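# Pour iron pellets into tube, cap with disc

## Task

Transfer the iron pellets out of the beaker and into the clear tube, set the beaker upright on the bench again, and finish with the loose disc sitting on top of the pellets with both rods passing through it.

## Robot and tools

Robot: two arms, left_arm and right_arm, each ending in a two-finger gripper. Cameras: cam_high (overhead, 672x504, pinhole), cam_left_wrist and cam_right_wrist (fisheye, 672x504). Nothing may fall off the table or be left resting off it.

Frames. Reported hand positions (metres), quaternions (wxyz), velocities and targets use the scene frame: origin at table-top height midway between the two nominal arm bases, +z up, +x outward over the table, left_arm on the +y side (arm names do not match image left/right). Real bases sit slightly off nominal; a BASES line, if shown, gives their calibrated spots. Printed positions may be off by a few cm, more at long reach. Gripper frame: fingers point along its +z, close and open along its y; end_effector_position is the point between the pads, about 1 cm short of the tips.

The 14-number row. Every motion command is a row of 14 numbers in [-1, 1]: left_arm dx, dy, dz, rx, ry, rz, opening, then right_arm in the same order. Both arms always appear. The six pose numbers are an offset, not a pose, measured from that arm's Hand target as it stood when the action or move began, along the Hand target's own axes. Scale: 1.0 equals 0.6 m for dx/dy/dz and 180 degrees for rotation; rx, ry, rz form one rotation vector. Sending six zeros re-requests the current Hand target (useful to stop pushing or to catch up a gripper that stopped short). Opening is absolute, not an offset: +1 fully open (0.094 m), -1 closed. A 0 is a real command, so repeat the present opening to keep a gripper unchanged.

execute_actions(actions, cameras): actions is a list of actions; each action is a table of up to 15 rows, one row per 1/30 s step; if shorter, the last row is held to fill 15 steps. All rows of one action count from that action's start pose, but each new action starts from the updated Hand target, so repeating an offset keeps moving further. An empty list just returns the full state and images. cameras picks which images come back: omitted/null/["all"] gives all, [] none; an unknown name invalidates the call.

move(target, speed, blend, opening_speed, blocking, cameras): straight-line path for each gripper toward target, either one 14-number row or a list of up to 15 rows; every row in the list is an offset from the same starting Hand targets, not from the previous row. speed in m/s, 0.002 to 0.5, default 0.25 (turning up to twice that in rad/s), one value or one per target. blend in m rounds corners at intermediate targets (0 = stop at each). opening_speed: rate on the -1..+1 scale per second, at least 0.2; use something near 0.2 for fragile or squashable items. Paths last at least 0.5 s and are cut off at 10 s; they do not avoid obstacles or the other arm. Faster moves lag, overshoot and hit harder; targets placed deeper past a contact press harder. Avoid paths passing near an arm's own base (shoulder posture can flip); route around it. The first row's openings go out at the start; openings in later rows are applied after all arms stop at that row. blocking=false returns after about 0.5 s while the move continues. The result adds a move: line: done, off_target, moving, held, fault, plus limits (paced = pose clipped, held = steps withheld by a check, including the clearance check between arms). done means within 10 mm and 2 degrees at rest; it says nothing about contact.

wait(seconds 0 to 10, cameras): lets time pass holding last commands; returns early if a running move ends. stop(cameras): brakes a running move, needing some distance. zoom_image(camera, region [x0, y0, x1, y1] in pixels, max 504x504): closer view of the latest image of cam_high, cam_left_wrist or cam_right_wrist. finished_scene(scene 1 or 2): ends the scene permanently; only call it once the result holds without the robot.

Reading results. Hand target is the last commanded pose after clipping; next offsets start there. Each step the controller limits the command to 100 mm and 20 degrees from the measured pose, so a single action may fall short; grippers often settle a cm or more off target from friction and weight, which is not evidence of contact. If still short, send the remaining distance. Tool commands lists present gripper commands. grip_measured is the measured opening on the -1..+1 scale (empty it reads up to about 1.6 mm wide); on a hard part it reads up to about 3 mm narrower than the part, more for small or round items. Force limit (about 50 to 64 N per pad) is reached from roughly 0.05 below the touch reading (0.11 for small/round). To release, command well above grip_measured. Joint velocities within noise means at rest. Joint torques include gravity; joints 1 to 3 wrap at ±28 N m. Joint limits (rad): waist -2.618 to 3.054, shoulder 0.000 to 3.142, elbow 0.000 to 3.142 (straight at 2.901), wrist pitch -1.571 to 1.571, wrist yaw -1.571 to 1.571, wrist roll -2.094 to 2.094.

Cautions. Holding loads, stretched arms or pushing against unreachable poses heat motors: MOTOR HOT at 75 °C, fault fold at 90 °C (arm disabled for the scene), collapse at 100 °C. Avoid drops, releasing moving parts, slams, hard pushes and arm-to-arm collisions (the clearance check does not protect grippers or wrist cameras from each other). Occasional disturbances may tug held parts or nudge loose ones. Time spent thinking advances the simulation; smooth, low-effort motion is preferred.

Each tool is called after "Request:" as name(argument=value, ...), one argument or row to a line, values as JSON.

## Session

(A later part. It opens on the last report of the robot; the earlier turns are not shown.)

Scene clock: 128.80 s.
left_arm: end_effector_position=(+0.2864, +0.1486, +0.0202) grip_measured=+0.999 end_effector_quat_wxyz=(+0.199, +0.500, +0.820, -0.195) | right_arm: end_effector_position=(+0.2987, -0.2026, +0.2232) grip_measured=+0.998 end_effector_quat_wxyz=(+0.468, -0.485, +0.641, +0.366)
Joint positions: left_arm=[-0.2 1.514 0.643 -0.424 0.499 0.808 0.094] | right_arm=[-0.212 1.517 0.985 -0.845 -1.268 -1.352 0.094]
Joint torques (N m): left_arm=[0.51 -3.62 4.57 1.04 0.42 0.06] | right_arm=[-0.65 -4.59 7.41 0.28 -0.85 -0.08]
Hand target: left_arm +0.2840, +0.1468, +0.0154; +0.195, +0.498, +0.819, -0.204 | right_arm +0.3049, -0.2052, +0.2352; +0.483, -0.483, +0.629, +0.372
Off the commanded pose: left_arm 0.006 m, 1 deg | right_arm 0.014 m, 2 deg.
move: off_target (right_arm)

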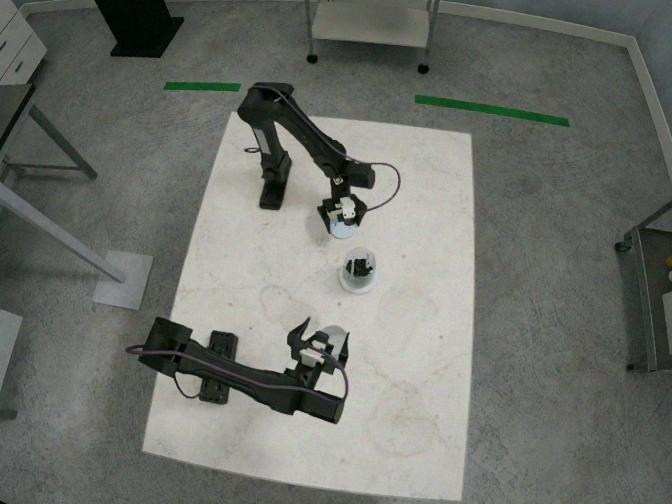

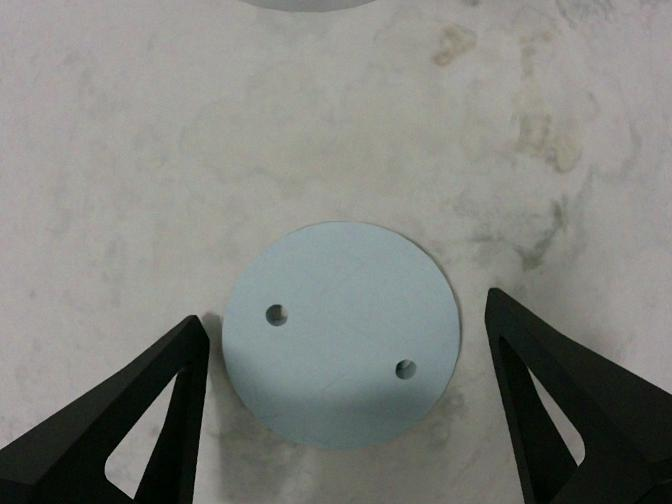

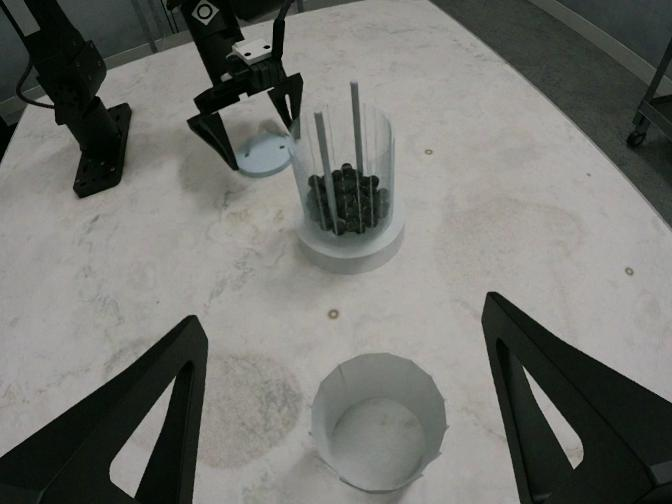

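Request:
move(
  target=[0.00671, 0.00198, 0.00933, 0, 0, 0, 1.0, 0, 0, 0, 0, 0, 0, 1.0],
  speed=0.05,
)

Request:
zoom_image(
  camera="cam_right_wrist",
  region=[180, 60, 320, 200],
)

Scene clock: 130.80 s.
left_arm: end_effector_position=(+0.2915, +0.1453, +0.0196) grip_measured=+0.999 end_effector_quat_wxyz=(+0.213, +0.503, +0.814, -0.197) | right_arm: end_effector_position=(+0.2987, -0.2026, +0.2232) grip_measured=+0.998 end_effector_quat_wxyz=(+0.468, -0.485, +0.641, +0.366)
Joint positions: left_arm=[-0.2 1.525 0.635 -0.378 0.513 0.81 0.094] | right_arm=[-0.212 1.517 0.985 -0.845 -1.268 -1.352 0.094]
Joint torques (N m): left_arm=[0.88 -2.91 3.64 0.96 0.3 0.02] | right_arm=[-0.62 -4.55 7.61 0.28 -0.86 -0.11]
Hand target: left_arm +0.2840, +0.1473, +0.0085; +0.195, +0.498, +0.819, -0.204 | right_arm +0.3049, -0.2052, +0.2352; +0.483, -0.483, +0.629, +0.372
Off the commanded pose: left_arm 0.014 m, 2 deg | right_arm 0.014 m, 2 deg.
move: off_target (left_arm, right_arm)

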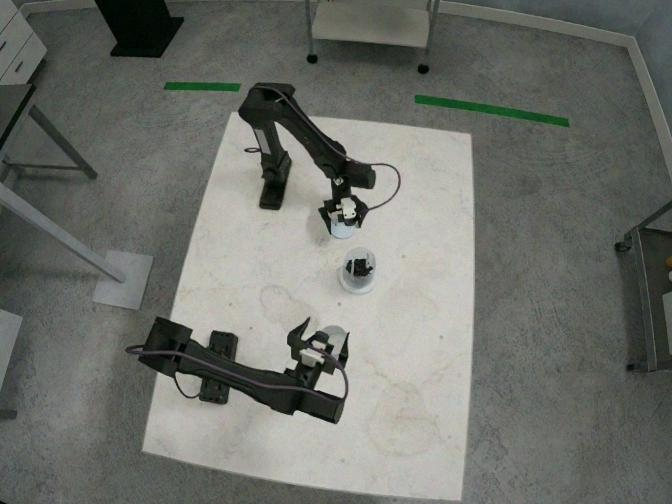

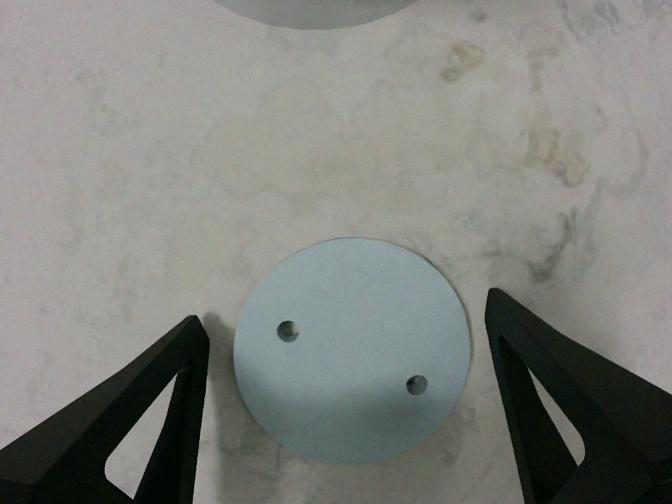

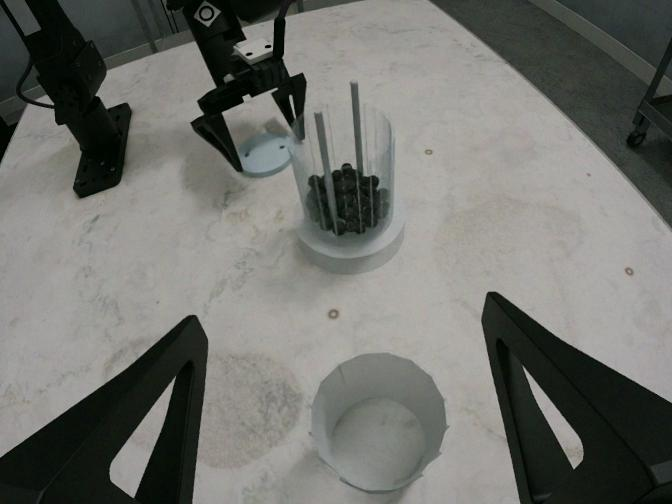

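Scaled by 3.600 from the camera's 672x504 image, which has a finer 960x720 frame.

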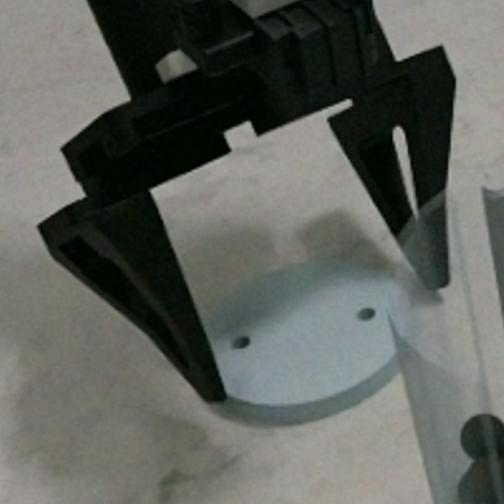

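Request:
zoom_image(
  camera="cam_right_wrist",
  region=[220, 110, 310, 190],
)

Request:
zoom_image(
  camera="cam_left_wrist",
  region=[180, 220, 530, 504],
)

Scaled by 5.600 from the camera's 672x504 image, which has a finer 960x720 frame.

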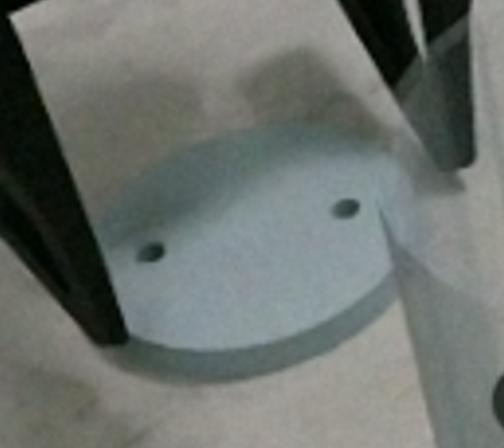

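Scaled by 1.440 from the camera's 672x504 image, which has a finer 960x720 frame.

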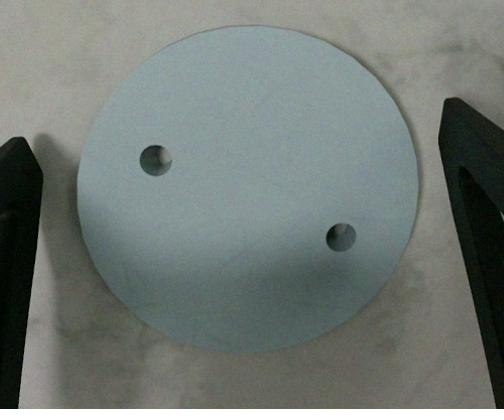

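Request:
move(
  target=[0.01567, -0.00132, 0.00628, 0, 0, 0, 1.0, 0, 0, 0, 0, 0, 0, 1.0],
  speed=0.06,
)

Request:
zoom_image(
  camera="cam_right_wrist",
  region=[220, 110, 310, 190],
)

Scene clock: 140.97 s.
left_arm: end_effector_position=(+0.2921, +0.1450, +0.0186) grip_measured=+0.999 end_effector_quat_wxyz=(+0.230, +0.506, +0.806, -0.205) | right_arm: end_effector_position=(+0.2987, -0.2026, +0.2232) grip_measured=+0.998 end_effector_quat_wxyz=(+0.468, -0.485, +0.641, +0.366)
Joint positions: left_arm=[-0.181 1.525 0.609 -0.333 0.546 0.833 0.094] | right_arm=[-0.212 1.517 0.985 -0.845 -1.268 -1.352 0.094]
Joint torques (N m): left_arm=[0.29 -2.4 3.38 0.85 0.09 0.01] | right_arm=[-0.62 -4.68 7.43 0.28 -0.88 -0.11]
Hand target: left_arm +0.2797, +0.1519, +0.0005; +0.195, +0.498, +0.819, -0.204 | right_arm +0.3049, -0.2052, +0.2352; +0.483, -0.483, +0.629, +0.372
Off the commanded pose: left_arm 0.023 m, 4 deg | right_arm 0.014 m, 2 deg.
move: off_target (left_arm, right_arm)

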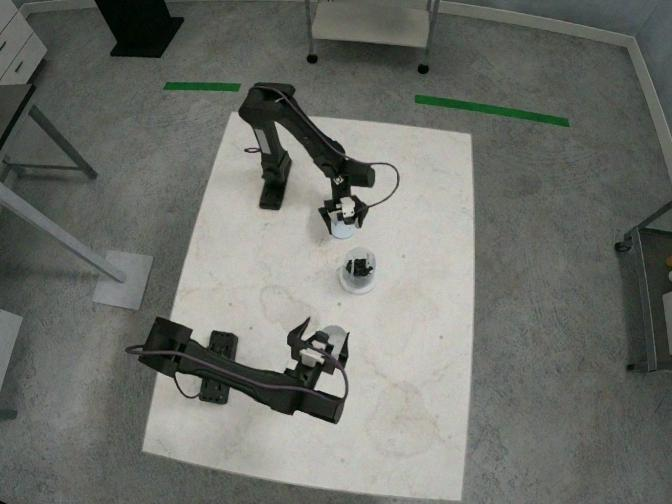

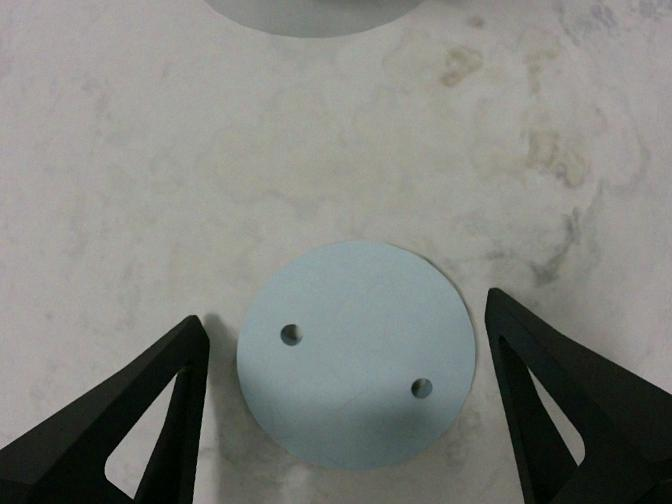

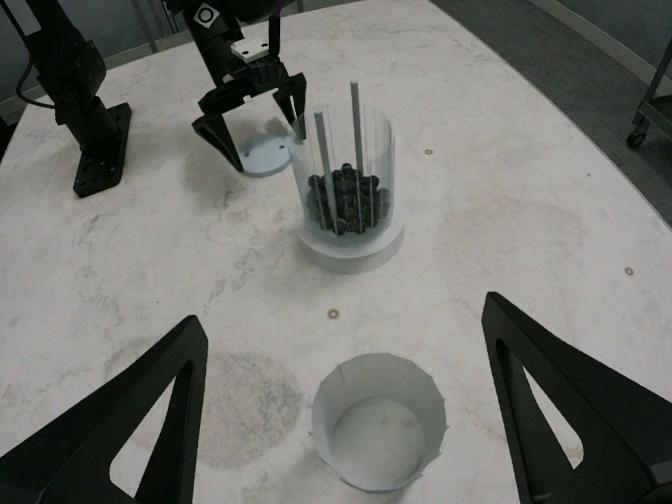

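Scaled by 5.600 from the camera's 672x504 image, which has a finer 960x720 frame.

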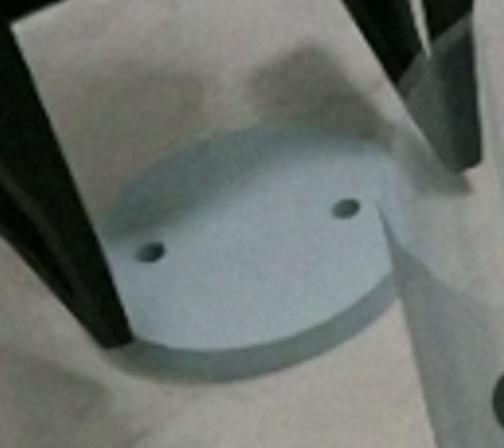

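Request:
zoom_image(
  camera="cam_right_wrist",
  region=[280, 110, 330, 160],
)

Request:
zoom_image(
  camera="cam_right_wrist",
  region=[215, 140, 265, 190],
)

Scaled by 10.080 from the camera's 672x504 image, which has a finer 960x720 frame.

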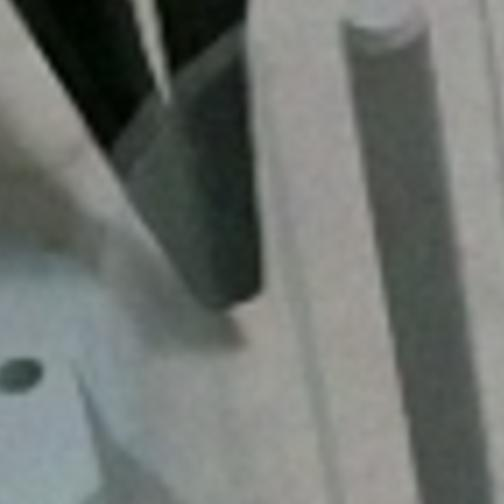

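Scaled by 10.080 from the camera's 672x504 image, which has a finer 960x720 frame.

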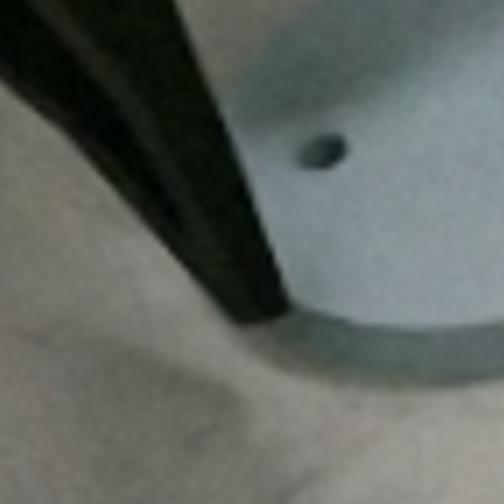

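Request:
move(
  target=[-0.04432, 0.00402, -0.0393, -0.0208, 0, 0.0138, 1.0, 0, 0, 0, 0, 0, 0, 1.0],
  speed=0.07,
)

Request:
zoom_image(
  camera="cam_right_wrist",
  region=[220, 100, 320, 190],
)

Scene clock: 158.50 s.
left_arm: end_effector_position=(+0.2844, +0.1490, +0.0201) grip_measured=+0.999 end_effector_quat_wxyz=(+0.202, +0.513, +0.816, -0.174) | right_arm: end_effector_position=(+0.2987, -0.2026, +0.2232) grip_measured=+0.998 end_effector_quat_wxyz=(+0.468, -0.485, +0.641, +0.366)
Joint positions: left_arm=[-0.224 1.485 0.624 -0.412 0.457 0.811 0.094] | right_arm=[-0.212 1.517 0.985 -0.845 -1.268 -1.352 0.094]
Joint torques (N m): left_arm=[-0.9 -7.71 7.21 0.71 0.21 -0.16] | right_arm=[-0.65 -4.53 7.35 0.31 -0.86 -0.11]
Hand target: left_arm +0.2905, +0.1458, +0.0339; +0.216, +0.509, +0.815, -0.173 | right_arm +0.3049, -0.2052, +0.2352; +0.483, -0.483, +0.629, +0.372
Off the commanded pose: left_arm 0.015 m, 2 deg | right_arm 0.014 m, 2 deg.
move: off_target (left_arm, right_arm)

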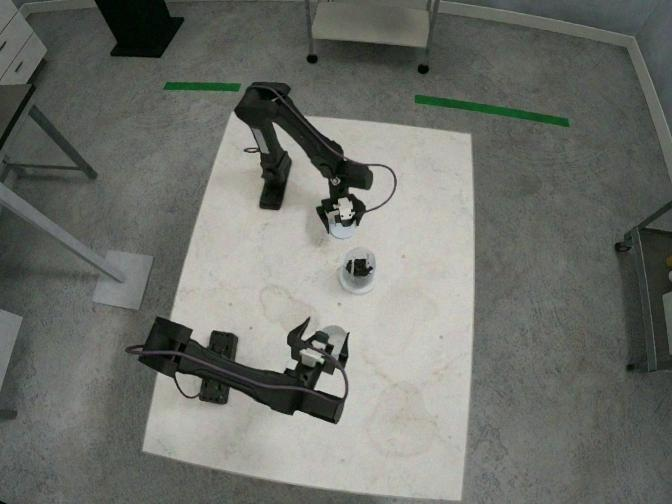

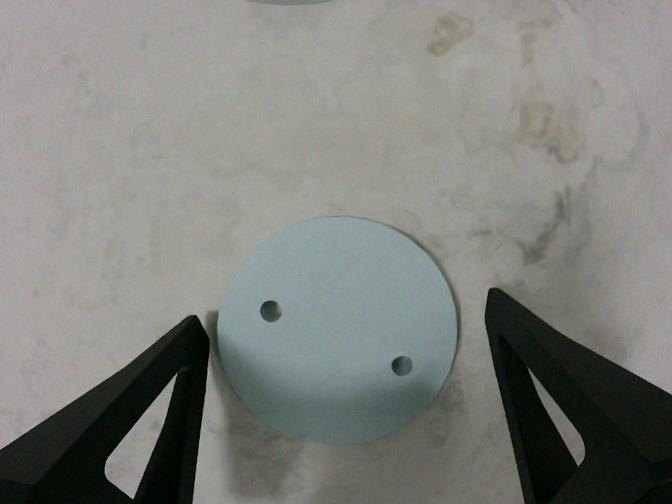

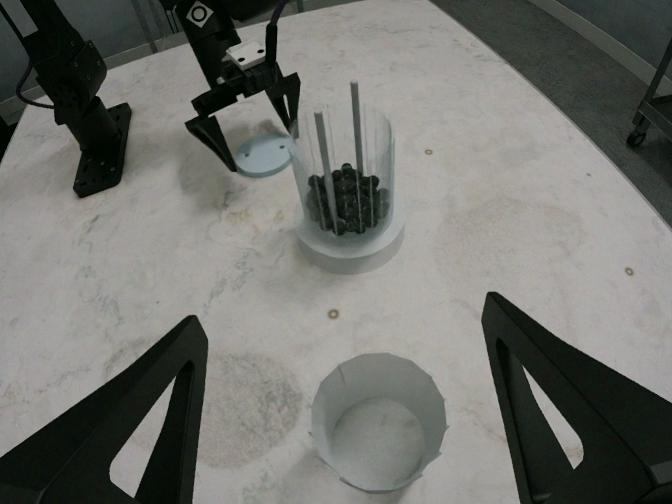

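Scaled by 5.040 from the camera's 672x504 image, which has a finer 960x720 frame.

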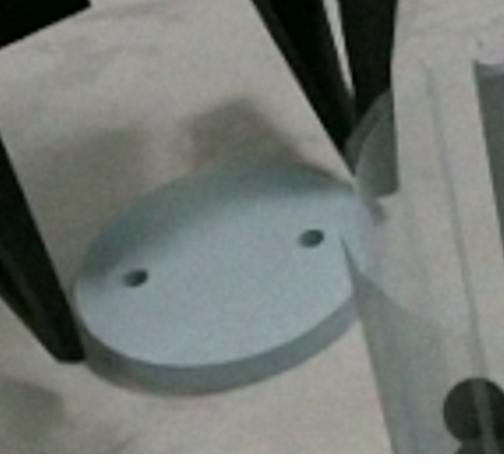

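Request:
move(
  target=[-0.0004, 0.0054, -0.0001, -0.02356, 0, 0.0147, 1.0, 0, 0, 0, 0, 0, 0, 1.0],
  speed=0.07,
)

Request:
zoom_image(
  camera="cam_right_wrist",
  region=[220, 100, 320, 190],
)

Scene clock: 160.93 s.
left_arm: end_effector_position=(+0.2886, +0.1517, +0.0250) grip_measured=+0.999 end_effector_quat_wxyz=(+0.217, +0.521, +0.814, -0.141) | right_arm: end_effector_position=(+0.2987, -0.2026, +0.2232) grip_measured=+0.998 end_effector_quat_wxyz=(+0.468, -0.485, +0.641, +0.366)
Joint positions: left_arm=[-0.247 1.437 0.609 -0.392 0.396 0.803 0.094] | right_arm=[-0.212 1.517 0.985 -0.845 -1.268 -1.352 0.094]
Joint torques (N m): left_arm=[-0.94 -7.75 4.92 1.21 0.22 -0.11] | right_arm=[-0.7 -4.53 7.38 0.27 -0.87 -0.08]
Hand target: left_arm +0.2935, +0.1470, +0.0339; +0.239, +0.520, +0.809, -0.138 | right_arm +0.3049, -0.2052, +0.2352; +0.483, -0.483, +0.629, +0.372
Off the commanded pose: left_arm 0.011 m, 3 deg | right_arm 0.014 m, 2 deg.
move: off_target (left_arm, right_arm)

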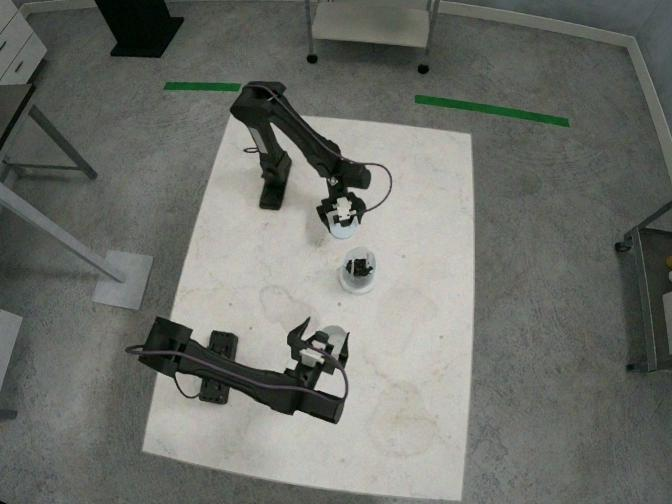

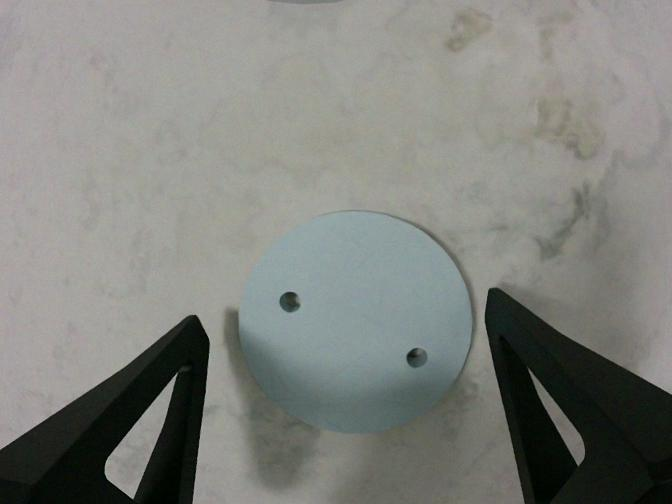

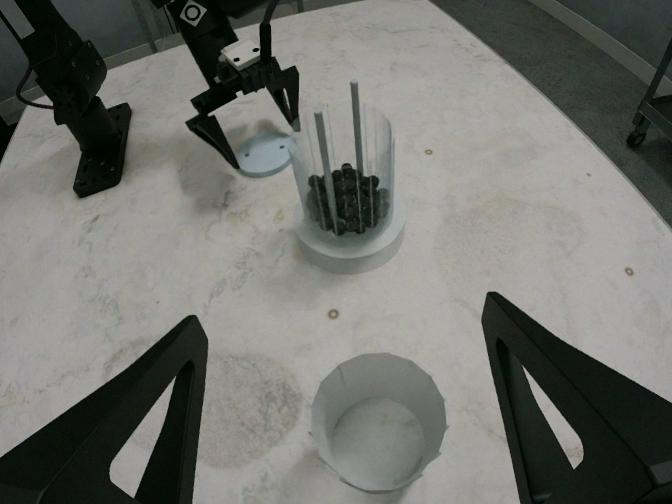

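Scaled by 5.040 from the camera's 672x504 image, which has a finer 960x720 frame.

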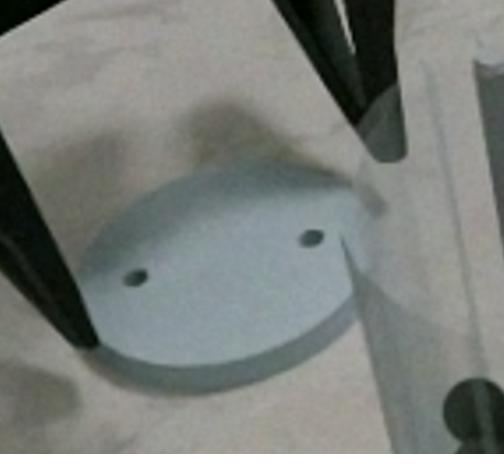

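Request:
move(
  target=[0.01942, -0.01242, 0.01902, 0, 0, 0, 1.0, 0, 0, 0, 0, 0, 0, 1.0],
  speed=0.06,
)

Request:
zoom_image(
  camera="cam_right_wrist",
  region=[220, 100, 320, 190],
)

Scene clock: 163.70 s.
left_arm: end_effector_position=(+0.2839, +0.1517, +0.0142) grip_measured=+0.999 end_effector_quat_wxyz=(+0.226, +0.520, +0.812, -0.139) | right_arm: end_effector_position=(+0.2987, -0.2026, +0.2232) grip_measured=+0.998 end_effector_quat_wxyz=(+0.468, -0.485, +0.641, +0.366)
Joint positions: left_arm=[-0.252 1.437 0.548 -0.309 0.396 0.796 0.094] | right_arm=[-0.212 1.517 0.985 -0.845 -1.268 -1.352 0.094]
Joint torques (N m): left_arm=[-0.91 -6.27 4.34 1.26 0.21 -0.09] | right_arm=[-0.61 -4.57 7.42 0.31 -0.87 -0.13]
Hand target: left_arm +0.2855, +0.1475, +0.0178; +0.239, +0.520, +0.809, -0.138 | right_arm +0.3049, -0.2052, +0.2352; +0.483, -0.483, +0.629, +0.372
Off the commanded pose: left_arm 0.006 m, 2 deg | right_arm 0.014 m, 2 deg.
move: off_target (right_arm)

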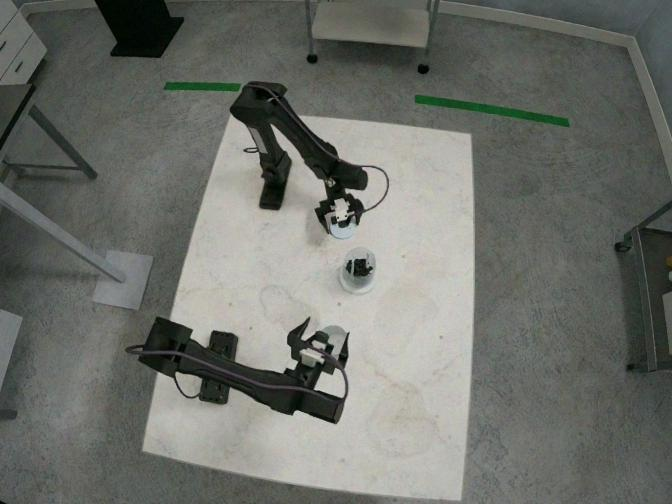

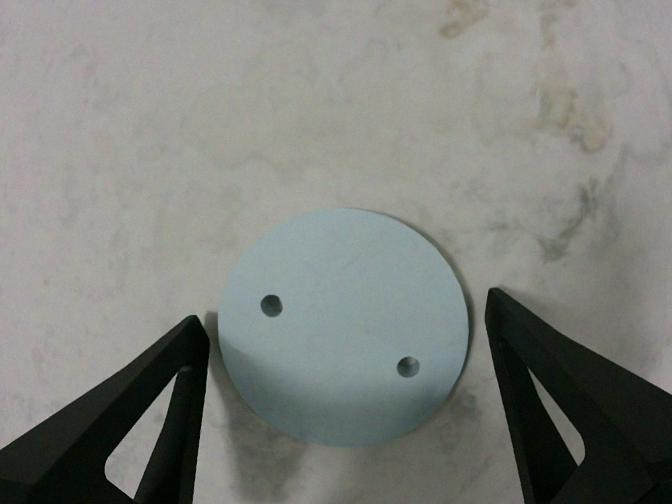

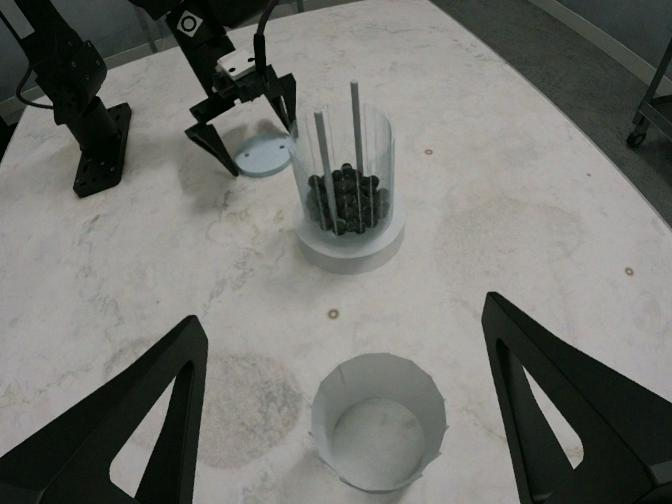

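Scaled by 5.040 from the camera's 672x504 image, which has a finer 960x720 frame.

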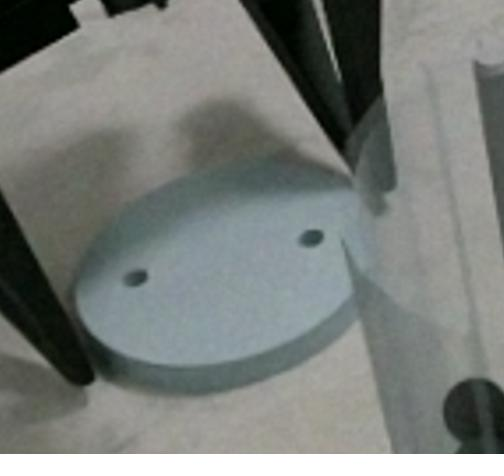

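Request:
move(
  target=[0, 0, 0, 0, 0, 0, 0.58, 0, 0, 0, 0, 0, 0, 1.0],
  opening_speed=0.3,
)

Request:
zoom_image(
  camera="cam_right_wrist",
  region=[220, 100, 320, 190],
)

Scene clock: 167.23 s.
left_arm: end_effector_position=(+0.2833, +0.1492, +0.0143) grip_measured=+0.646 end_effector_quat_wxyz=(+0.227, +0.523, +0.810, -0.140) | right_arm: end_effector_position=(+0.2987, -0.2026, +0.2232) grip_measured=+0.998 end_effector_quat_wxyz=(+0.468, -0.485, +0.641, +0.366)
Joint positions: left_arm=[-0.261 1.437 0.546 -0.303 0.396 0.793 0.077] | right_arm=[-0.212 1.517 0.985 -0.845 -1.268 -1.352 0.094]
Joint torques (N m): left_arm=[-0.69 -6.16 4.41 1.22 0.24 -0.1] | right_arm=[-0.66 -4.52 7.39 0.27 -0.86 -0.11]
Hand target: left_arm +0.2855, +0.1475, +0.0178; +0.239, +0.520, +0.809, -0.138 | right_arm +0.3049, -0.2052, +0.2352; +0.483, -0.483, +0.629, +0.372
Off the commanded pose: left_arm 0.004 m, 1 deg | right_arm 0.014 m, 2 deg.
move: off_target (right_arm)

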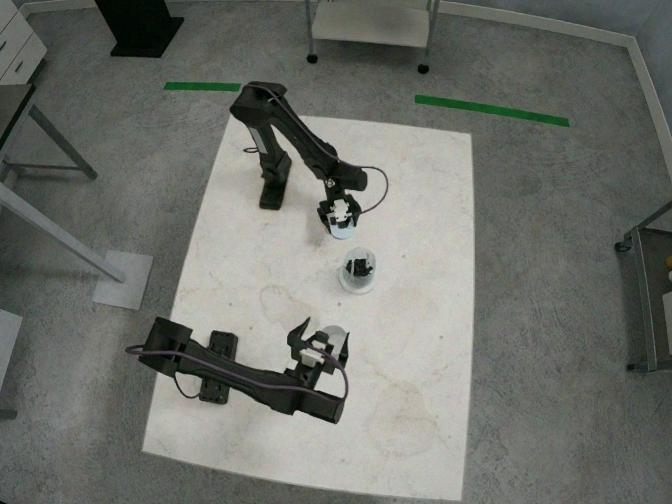

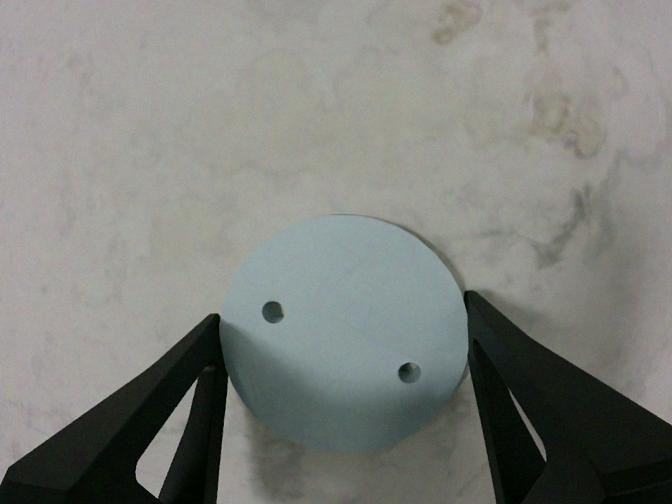

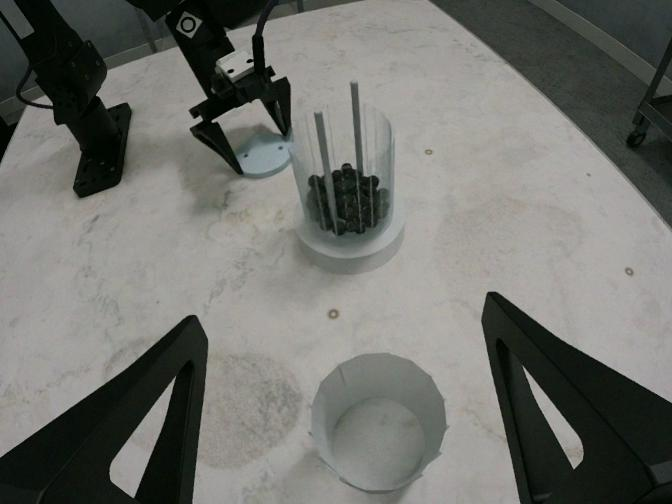

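Scaled by 5.040 from the camera's 672x504 image, which has a finer 960x720 frame.

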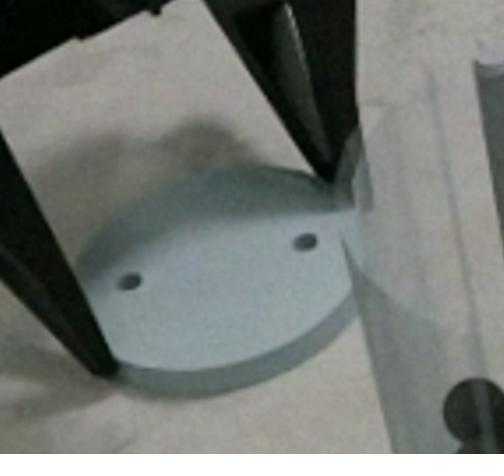

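Request:
move(
  target=[
    [-0.18116, 0.00864, -0.29033, 0, 0, 0, 0.58, 0, 0, 0, 0, 0, 0, 1.0],
    [-0.3626, -0.05977, -0.17905, -0.13432, 0.0064, -0.21527, 0.58, 0, 0, 0, 0, 0, 0, 1.0],
  ],
  speed=0.15,
  blend=[0.05, 0],
)

Scene clock: 175.07 s.
left_arm: end_effector_position=(+0.3039, +0.0128, +0.2289) grip_measured=+0.646 end_effector_quat_wxyz=(+0.283, +0.169, +0.943, -0.042) | right_arm: end_effector_position=(+0.2987, -0.2026, +0.2232) grip_measured=+0.998 end_effector_quat_wxyz=(+0.468, -0.485, +0.641, +0.366)
Joint positions: left_arm=[-0.948 1.568 1.537 -1.056 -0.333 -0.526 0.077] | right_arm=[-0.212 1.517 0.985 -0.845 -1.268 -1.352 0.094]
Joint torques (N m): left_arm=[-0.49 -6.02 6.17 1.05 -0.19 -0.09] | right_arm=[-0.73 -4.49 7.43 0.3 -0.86 -0.09]
Hand target: left_arm +0.3021, +0.0145, +0.2232; +0.273, +0.165, +0.947, -0.035 | right_arm +0.3049, -0.2052, +0.2352; +0.483, -0.483, +0.629, +0.372
Off the commanded pose: left_arm 0.006 m, 2 deg | right_arm 0.014 m, 2 deg.
move: off_target (right_arm)

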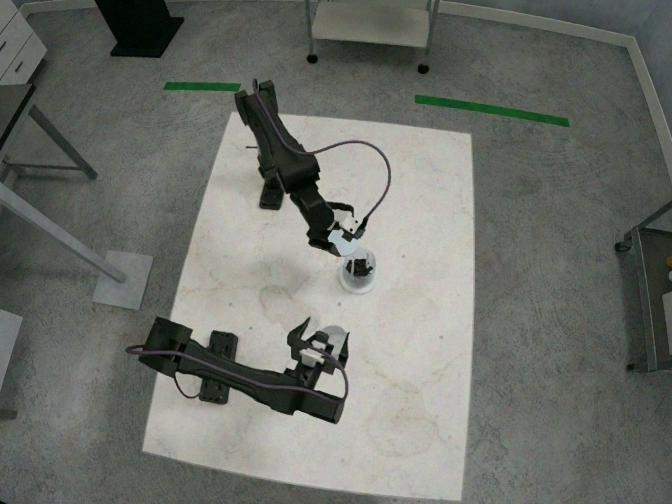

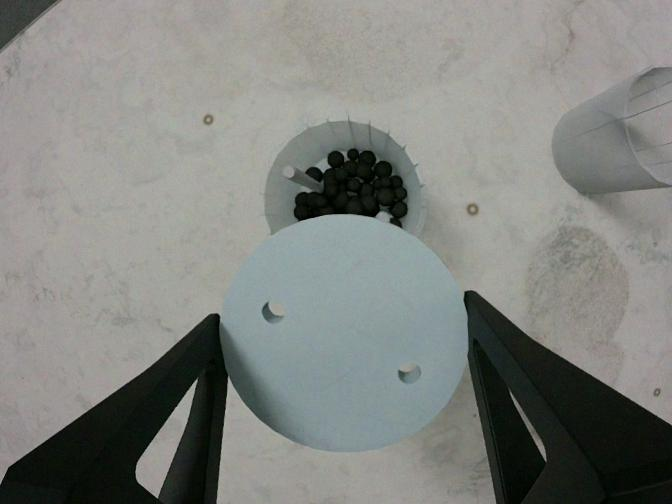

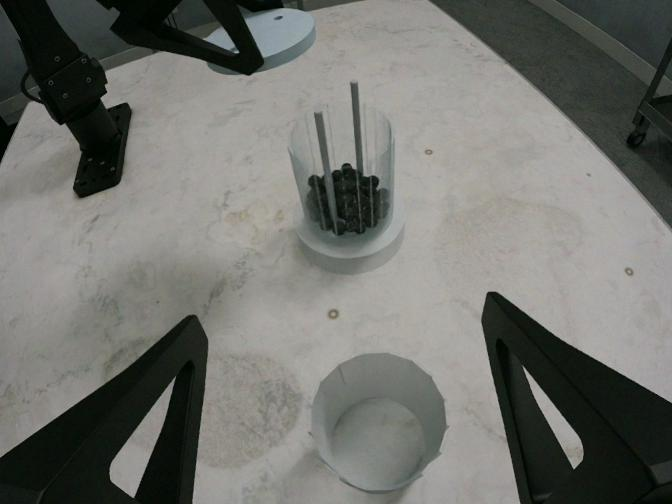

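Request:
zoom_image(
  camera="cam_left_wrist",
  region=[250, 100, 440, 240],
)

Request:
zoom_image(
  camera="cam_right_wrist",
  region=[190, 0, 410, 160],
)

Request:
zoom_image(
  camera="cam_left_wrist",
  region=[240, 280, 440, 400],
)

Scaled by 2.653 from the camera's 672x504 image, which has a finer 960x720 frame.

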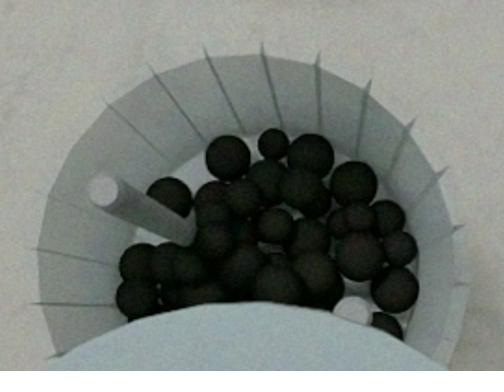

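Scaled by 2.291 from the camera's 672x504 image, which has a finer 960x720 frame.

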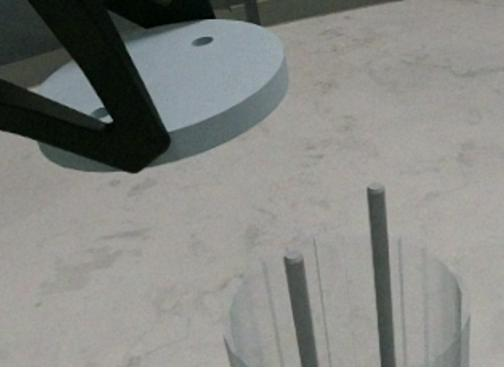

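Scaled by 2.520 from the camera's 672x504 image, which has a finer 960x720 frame.

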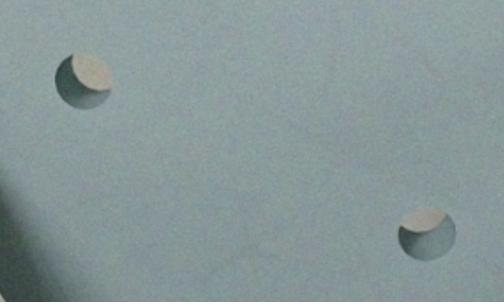

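Request:
move(
  target=[-0.04002, 0.0026, 0.08982, 0.02526, 0.0002, -0.00984, 0.58, 0, 0, 0, 0, 0, 0, 1.0],
  speed=0.1,
)

Request:
zoom_image(
  camera="cam_right_wrist",
  region=[230, 20, 410, 160],
)

Request:
zoom_image(
  camera="cam_left_wrist",
  region=[240, 280, 440, 400],
)

Scene clock: 184.80 s.
left_arm: end_effector_position=(+0.3417, +0.0062, +0.1906) grip_measured=+0.646 end_effector_quat_wxyz=(+0.255, +0.157, +0.951, -0.071) | right_arm: end_effector_position=(+0.2987, -0.2026, +0.2232) grip_measured=+0.998 end_effector_quat_wxyz=(+0.468, -0.485, +0.641, +0.366)
Joint positions: left_arm=[-0.827 1.657 1.491 -0.906 -0.204 -0.464 0.077] | right_arm=[-0.212 1.517 0.985 -0.845 -1.268 -1.352 0.094]
Joint torques (N m): left_arm=[0.27 -6.93 6.26 1.62 -0.03 0.14] | right_arm=[-0.76 -4.53 7.45 0.29 -0.88 -0.11]
Hand target: left_arm +0.3490, +0.0005, +0.1902; +0.266, +0.161, +0.947, -0.076 | right_arm +0.3049, -0.2052, +0.2352; +0.483, -0.483, +0.629, +0.372
Off the commanded pose: left_arm 0.009 m, 1 deg | right_arm 0.014 m, 2 deg.
move: off_target (right_arm)

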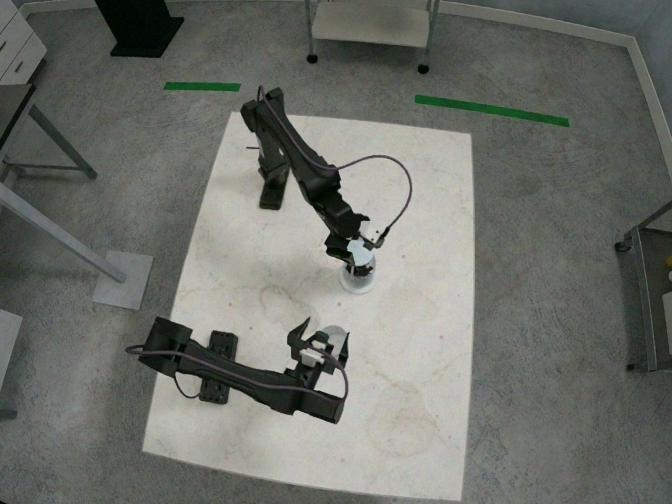

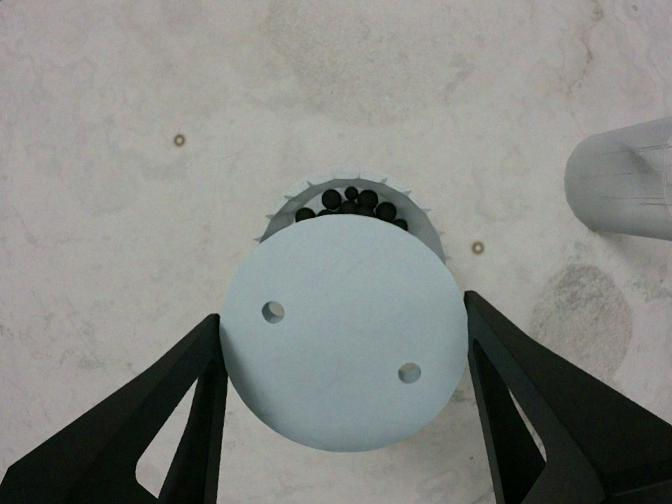

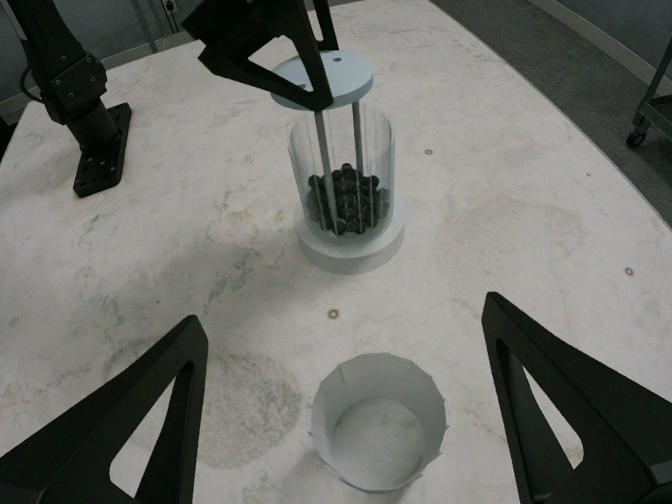

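Scaled by 2.800 from the camera's 672x504 image, which has a finer 960x720 frame.

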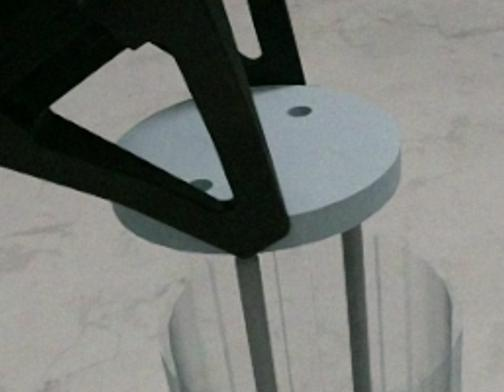

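Scaled by 2.520 from the camera's 672x504 image, which has a finer 960x720 frame.

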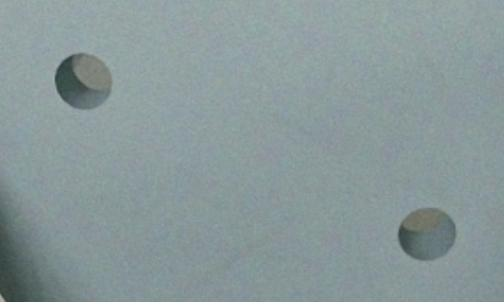

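Request:
move(
  target=[-0.01548, -0.00632, 0.0101, 0, 0, 0, 0.58, 0, 0, 0, 0, 0, 0, 1.0],
  speed=0.06,
)

Request:
zoom_image(
  camera="cam_right_wrist",
  region=[250, 20, 410, 145],
)

Request:
zoom_image(
  camera="cam_left_wrist",
  region=[240, 280, 440, 400],
)

Scene clock: 187.20 s.
left_arm: end_effector_position=(+0.3455, +0.0001, +0.1837) grip_measured=+0.646 end_effector_quat_wxyz=(+0.249, +0.162, +0.952, -0.068) | right_arm: end_effector_position=(+0.2987, -0.2026, +0.2232) grip_measured=+0.998 end_effector_quat_wxyz=(+0.468, -0.485, +0.641, +0.366)
Joint positions: left_arm=[-0.829 1.694 1.511 -0.903 -0.201 -0.459 0.077] | right_arm=[-0.212 1.517 0.985 -0.845 -1.268 -1.352 0.094]
Joint torques (N m): left_arm=[0.88 -6.49 8.94 1.5 -0.05 0.11] | right_arm=[-0.64 -4.51 7.56 0.29 -0.86 -0.11]
Hand target: left_arm +0.3581, -0.0069, +0.1902; +0.266, +0.161, +0.947, -0.076 | right_arm +0.3049, -0.2052, +0.2352; +0.483, -0.483, +0.629, +0.372
Off the commanded pose: left_arm 0.016 m, 2 deg | right_arm 0.014 m, 2 deg.
move: off_target (left_arm, right_arm)

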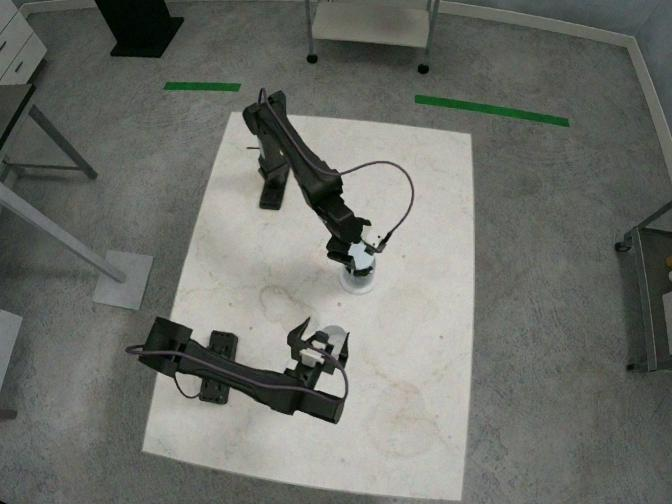

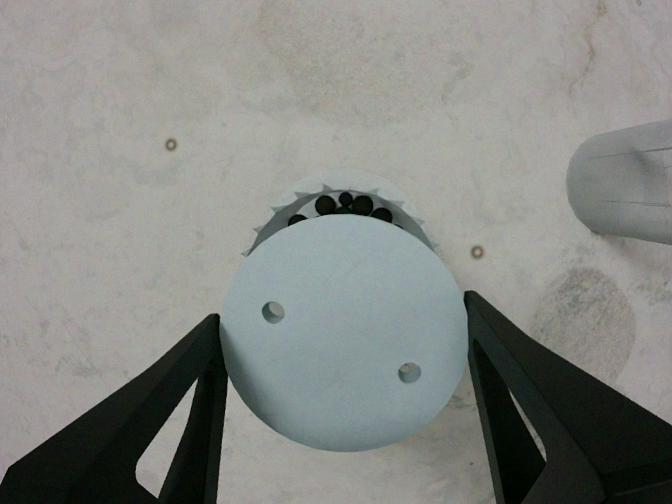

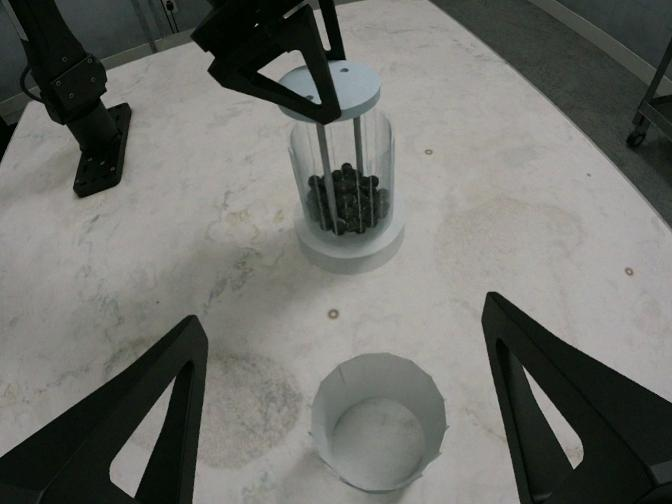

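Scaled by 3.150 from the camera's 672x504 image, which has a finer 960x720 frame.

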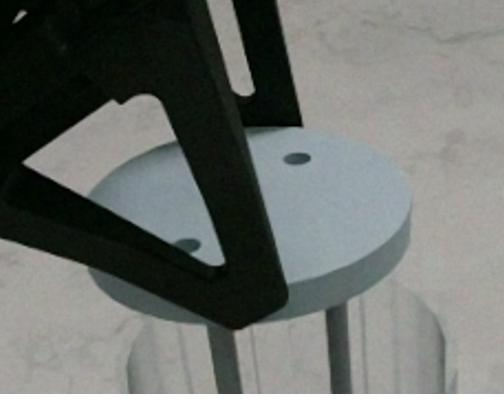

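Scaled by 2.520 from the camera's 672x504 image, which has a finer 960x720 frame.

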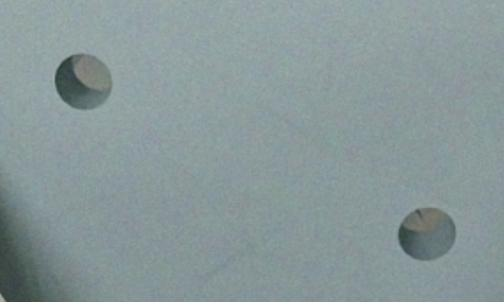

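Request:
zoom_image(
  camera="cam_right_wrist",
  region=[280, 90, 400, 240],
)

Request:
zoom_image(
  camera="cam_right_wrist",
  region=[270, 50, 390, 130],
)

Request:
zoom_image(
  camera="cam_left_wrist",
  region=[210, 160, 460, 300],
)

Scaled by 3.360 from the camera's 672x504 image, which has a finer 960x720 frame.

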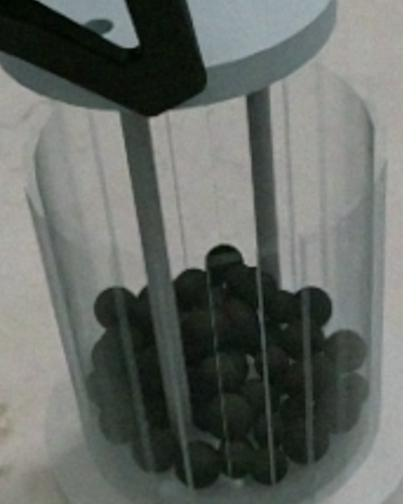

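Scaled by 4.200 from the camera's 672x504 image, which has a finer 960x720 frame.

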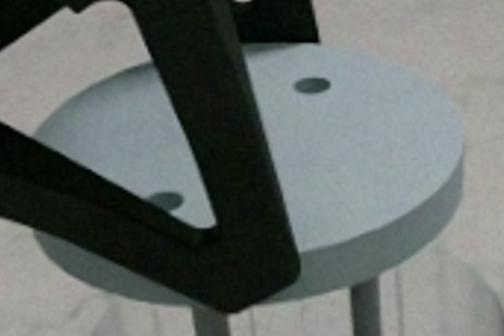

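Scaled by 2.016 from the camera's 672x504 image, which has a finer 960x720 frame.

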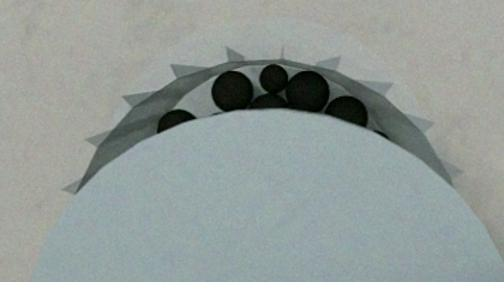

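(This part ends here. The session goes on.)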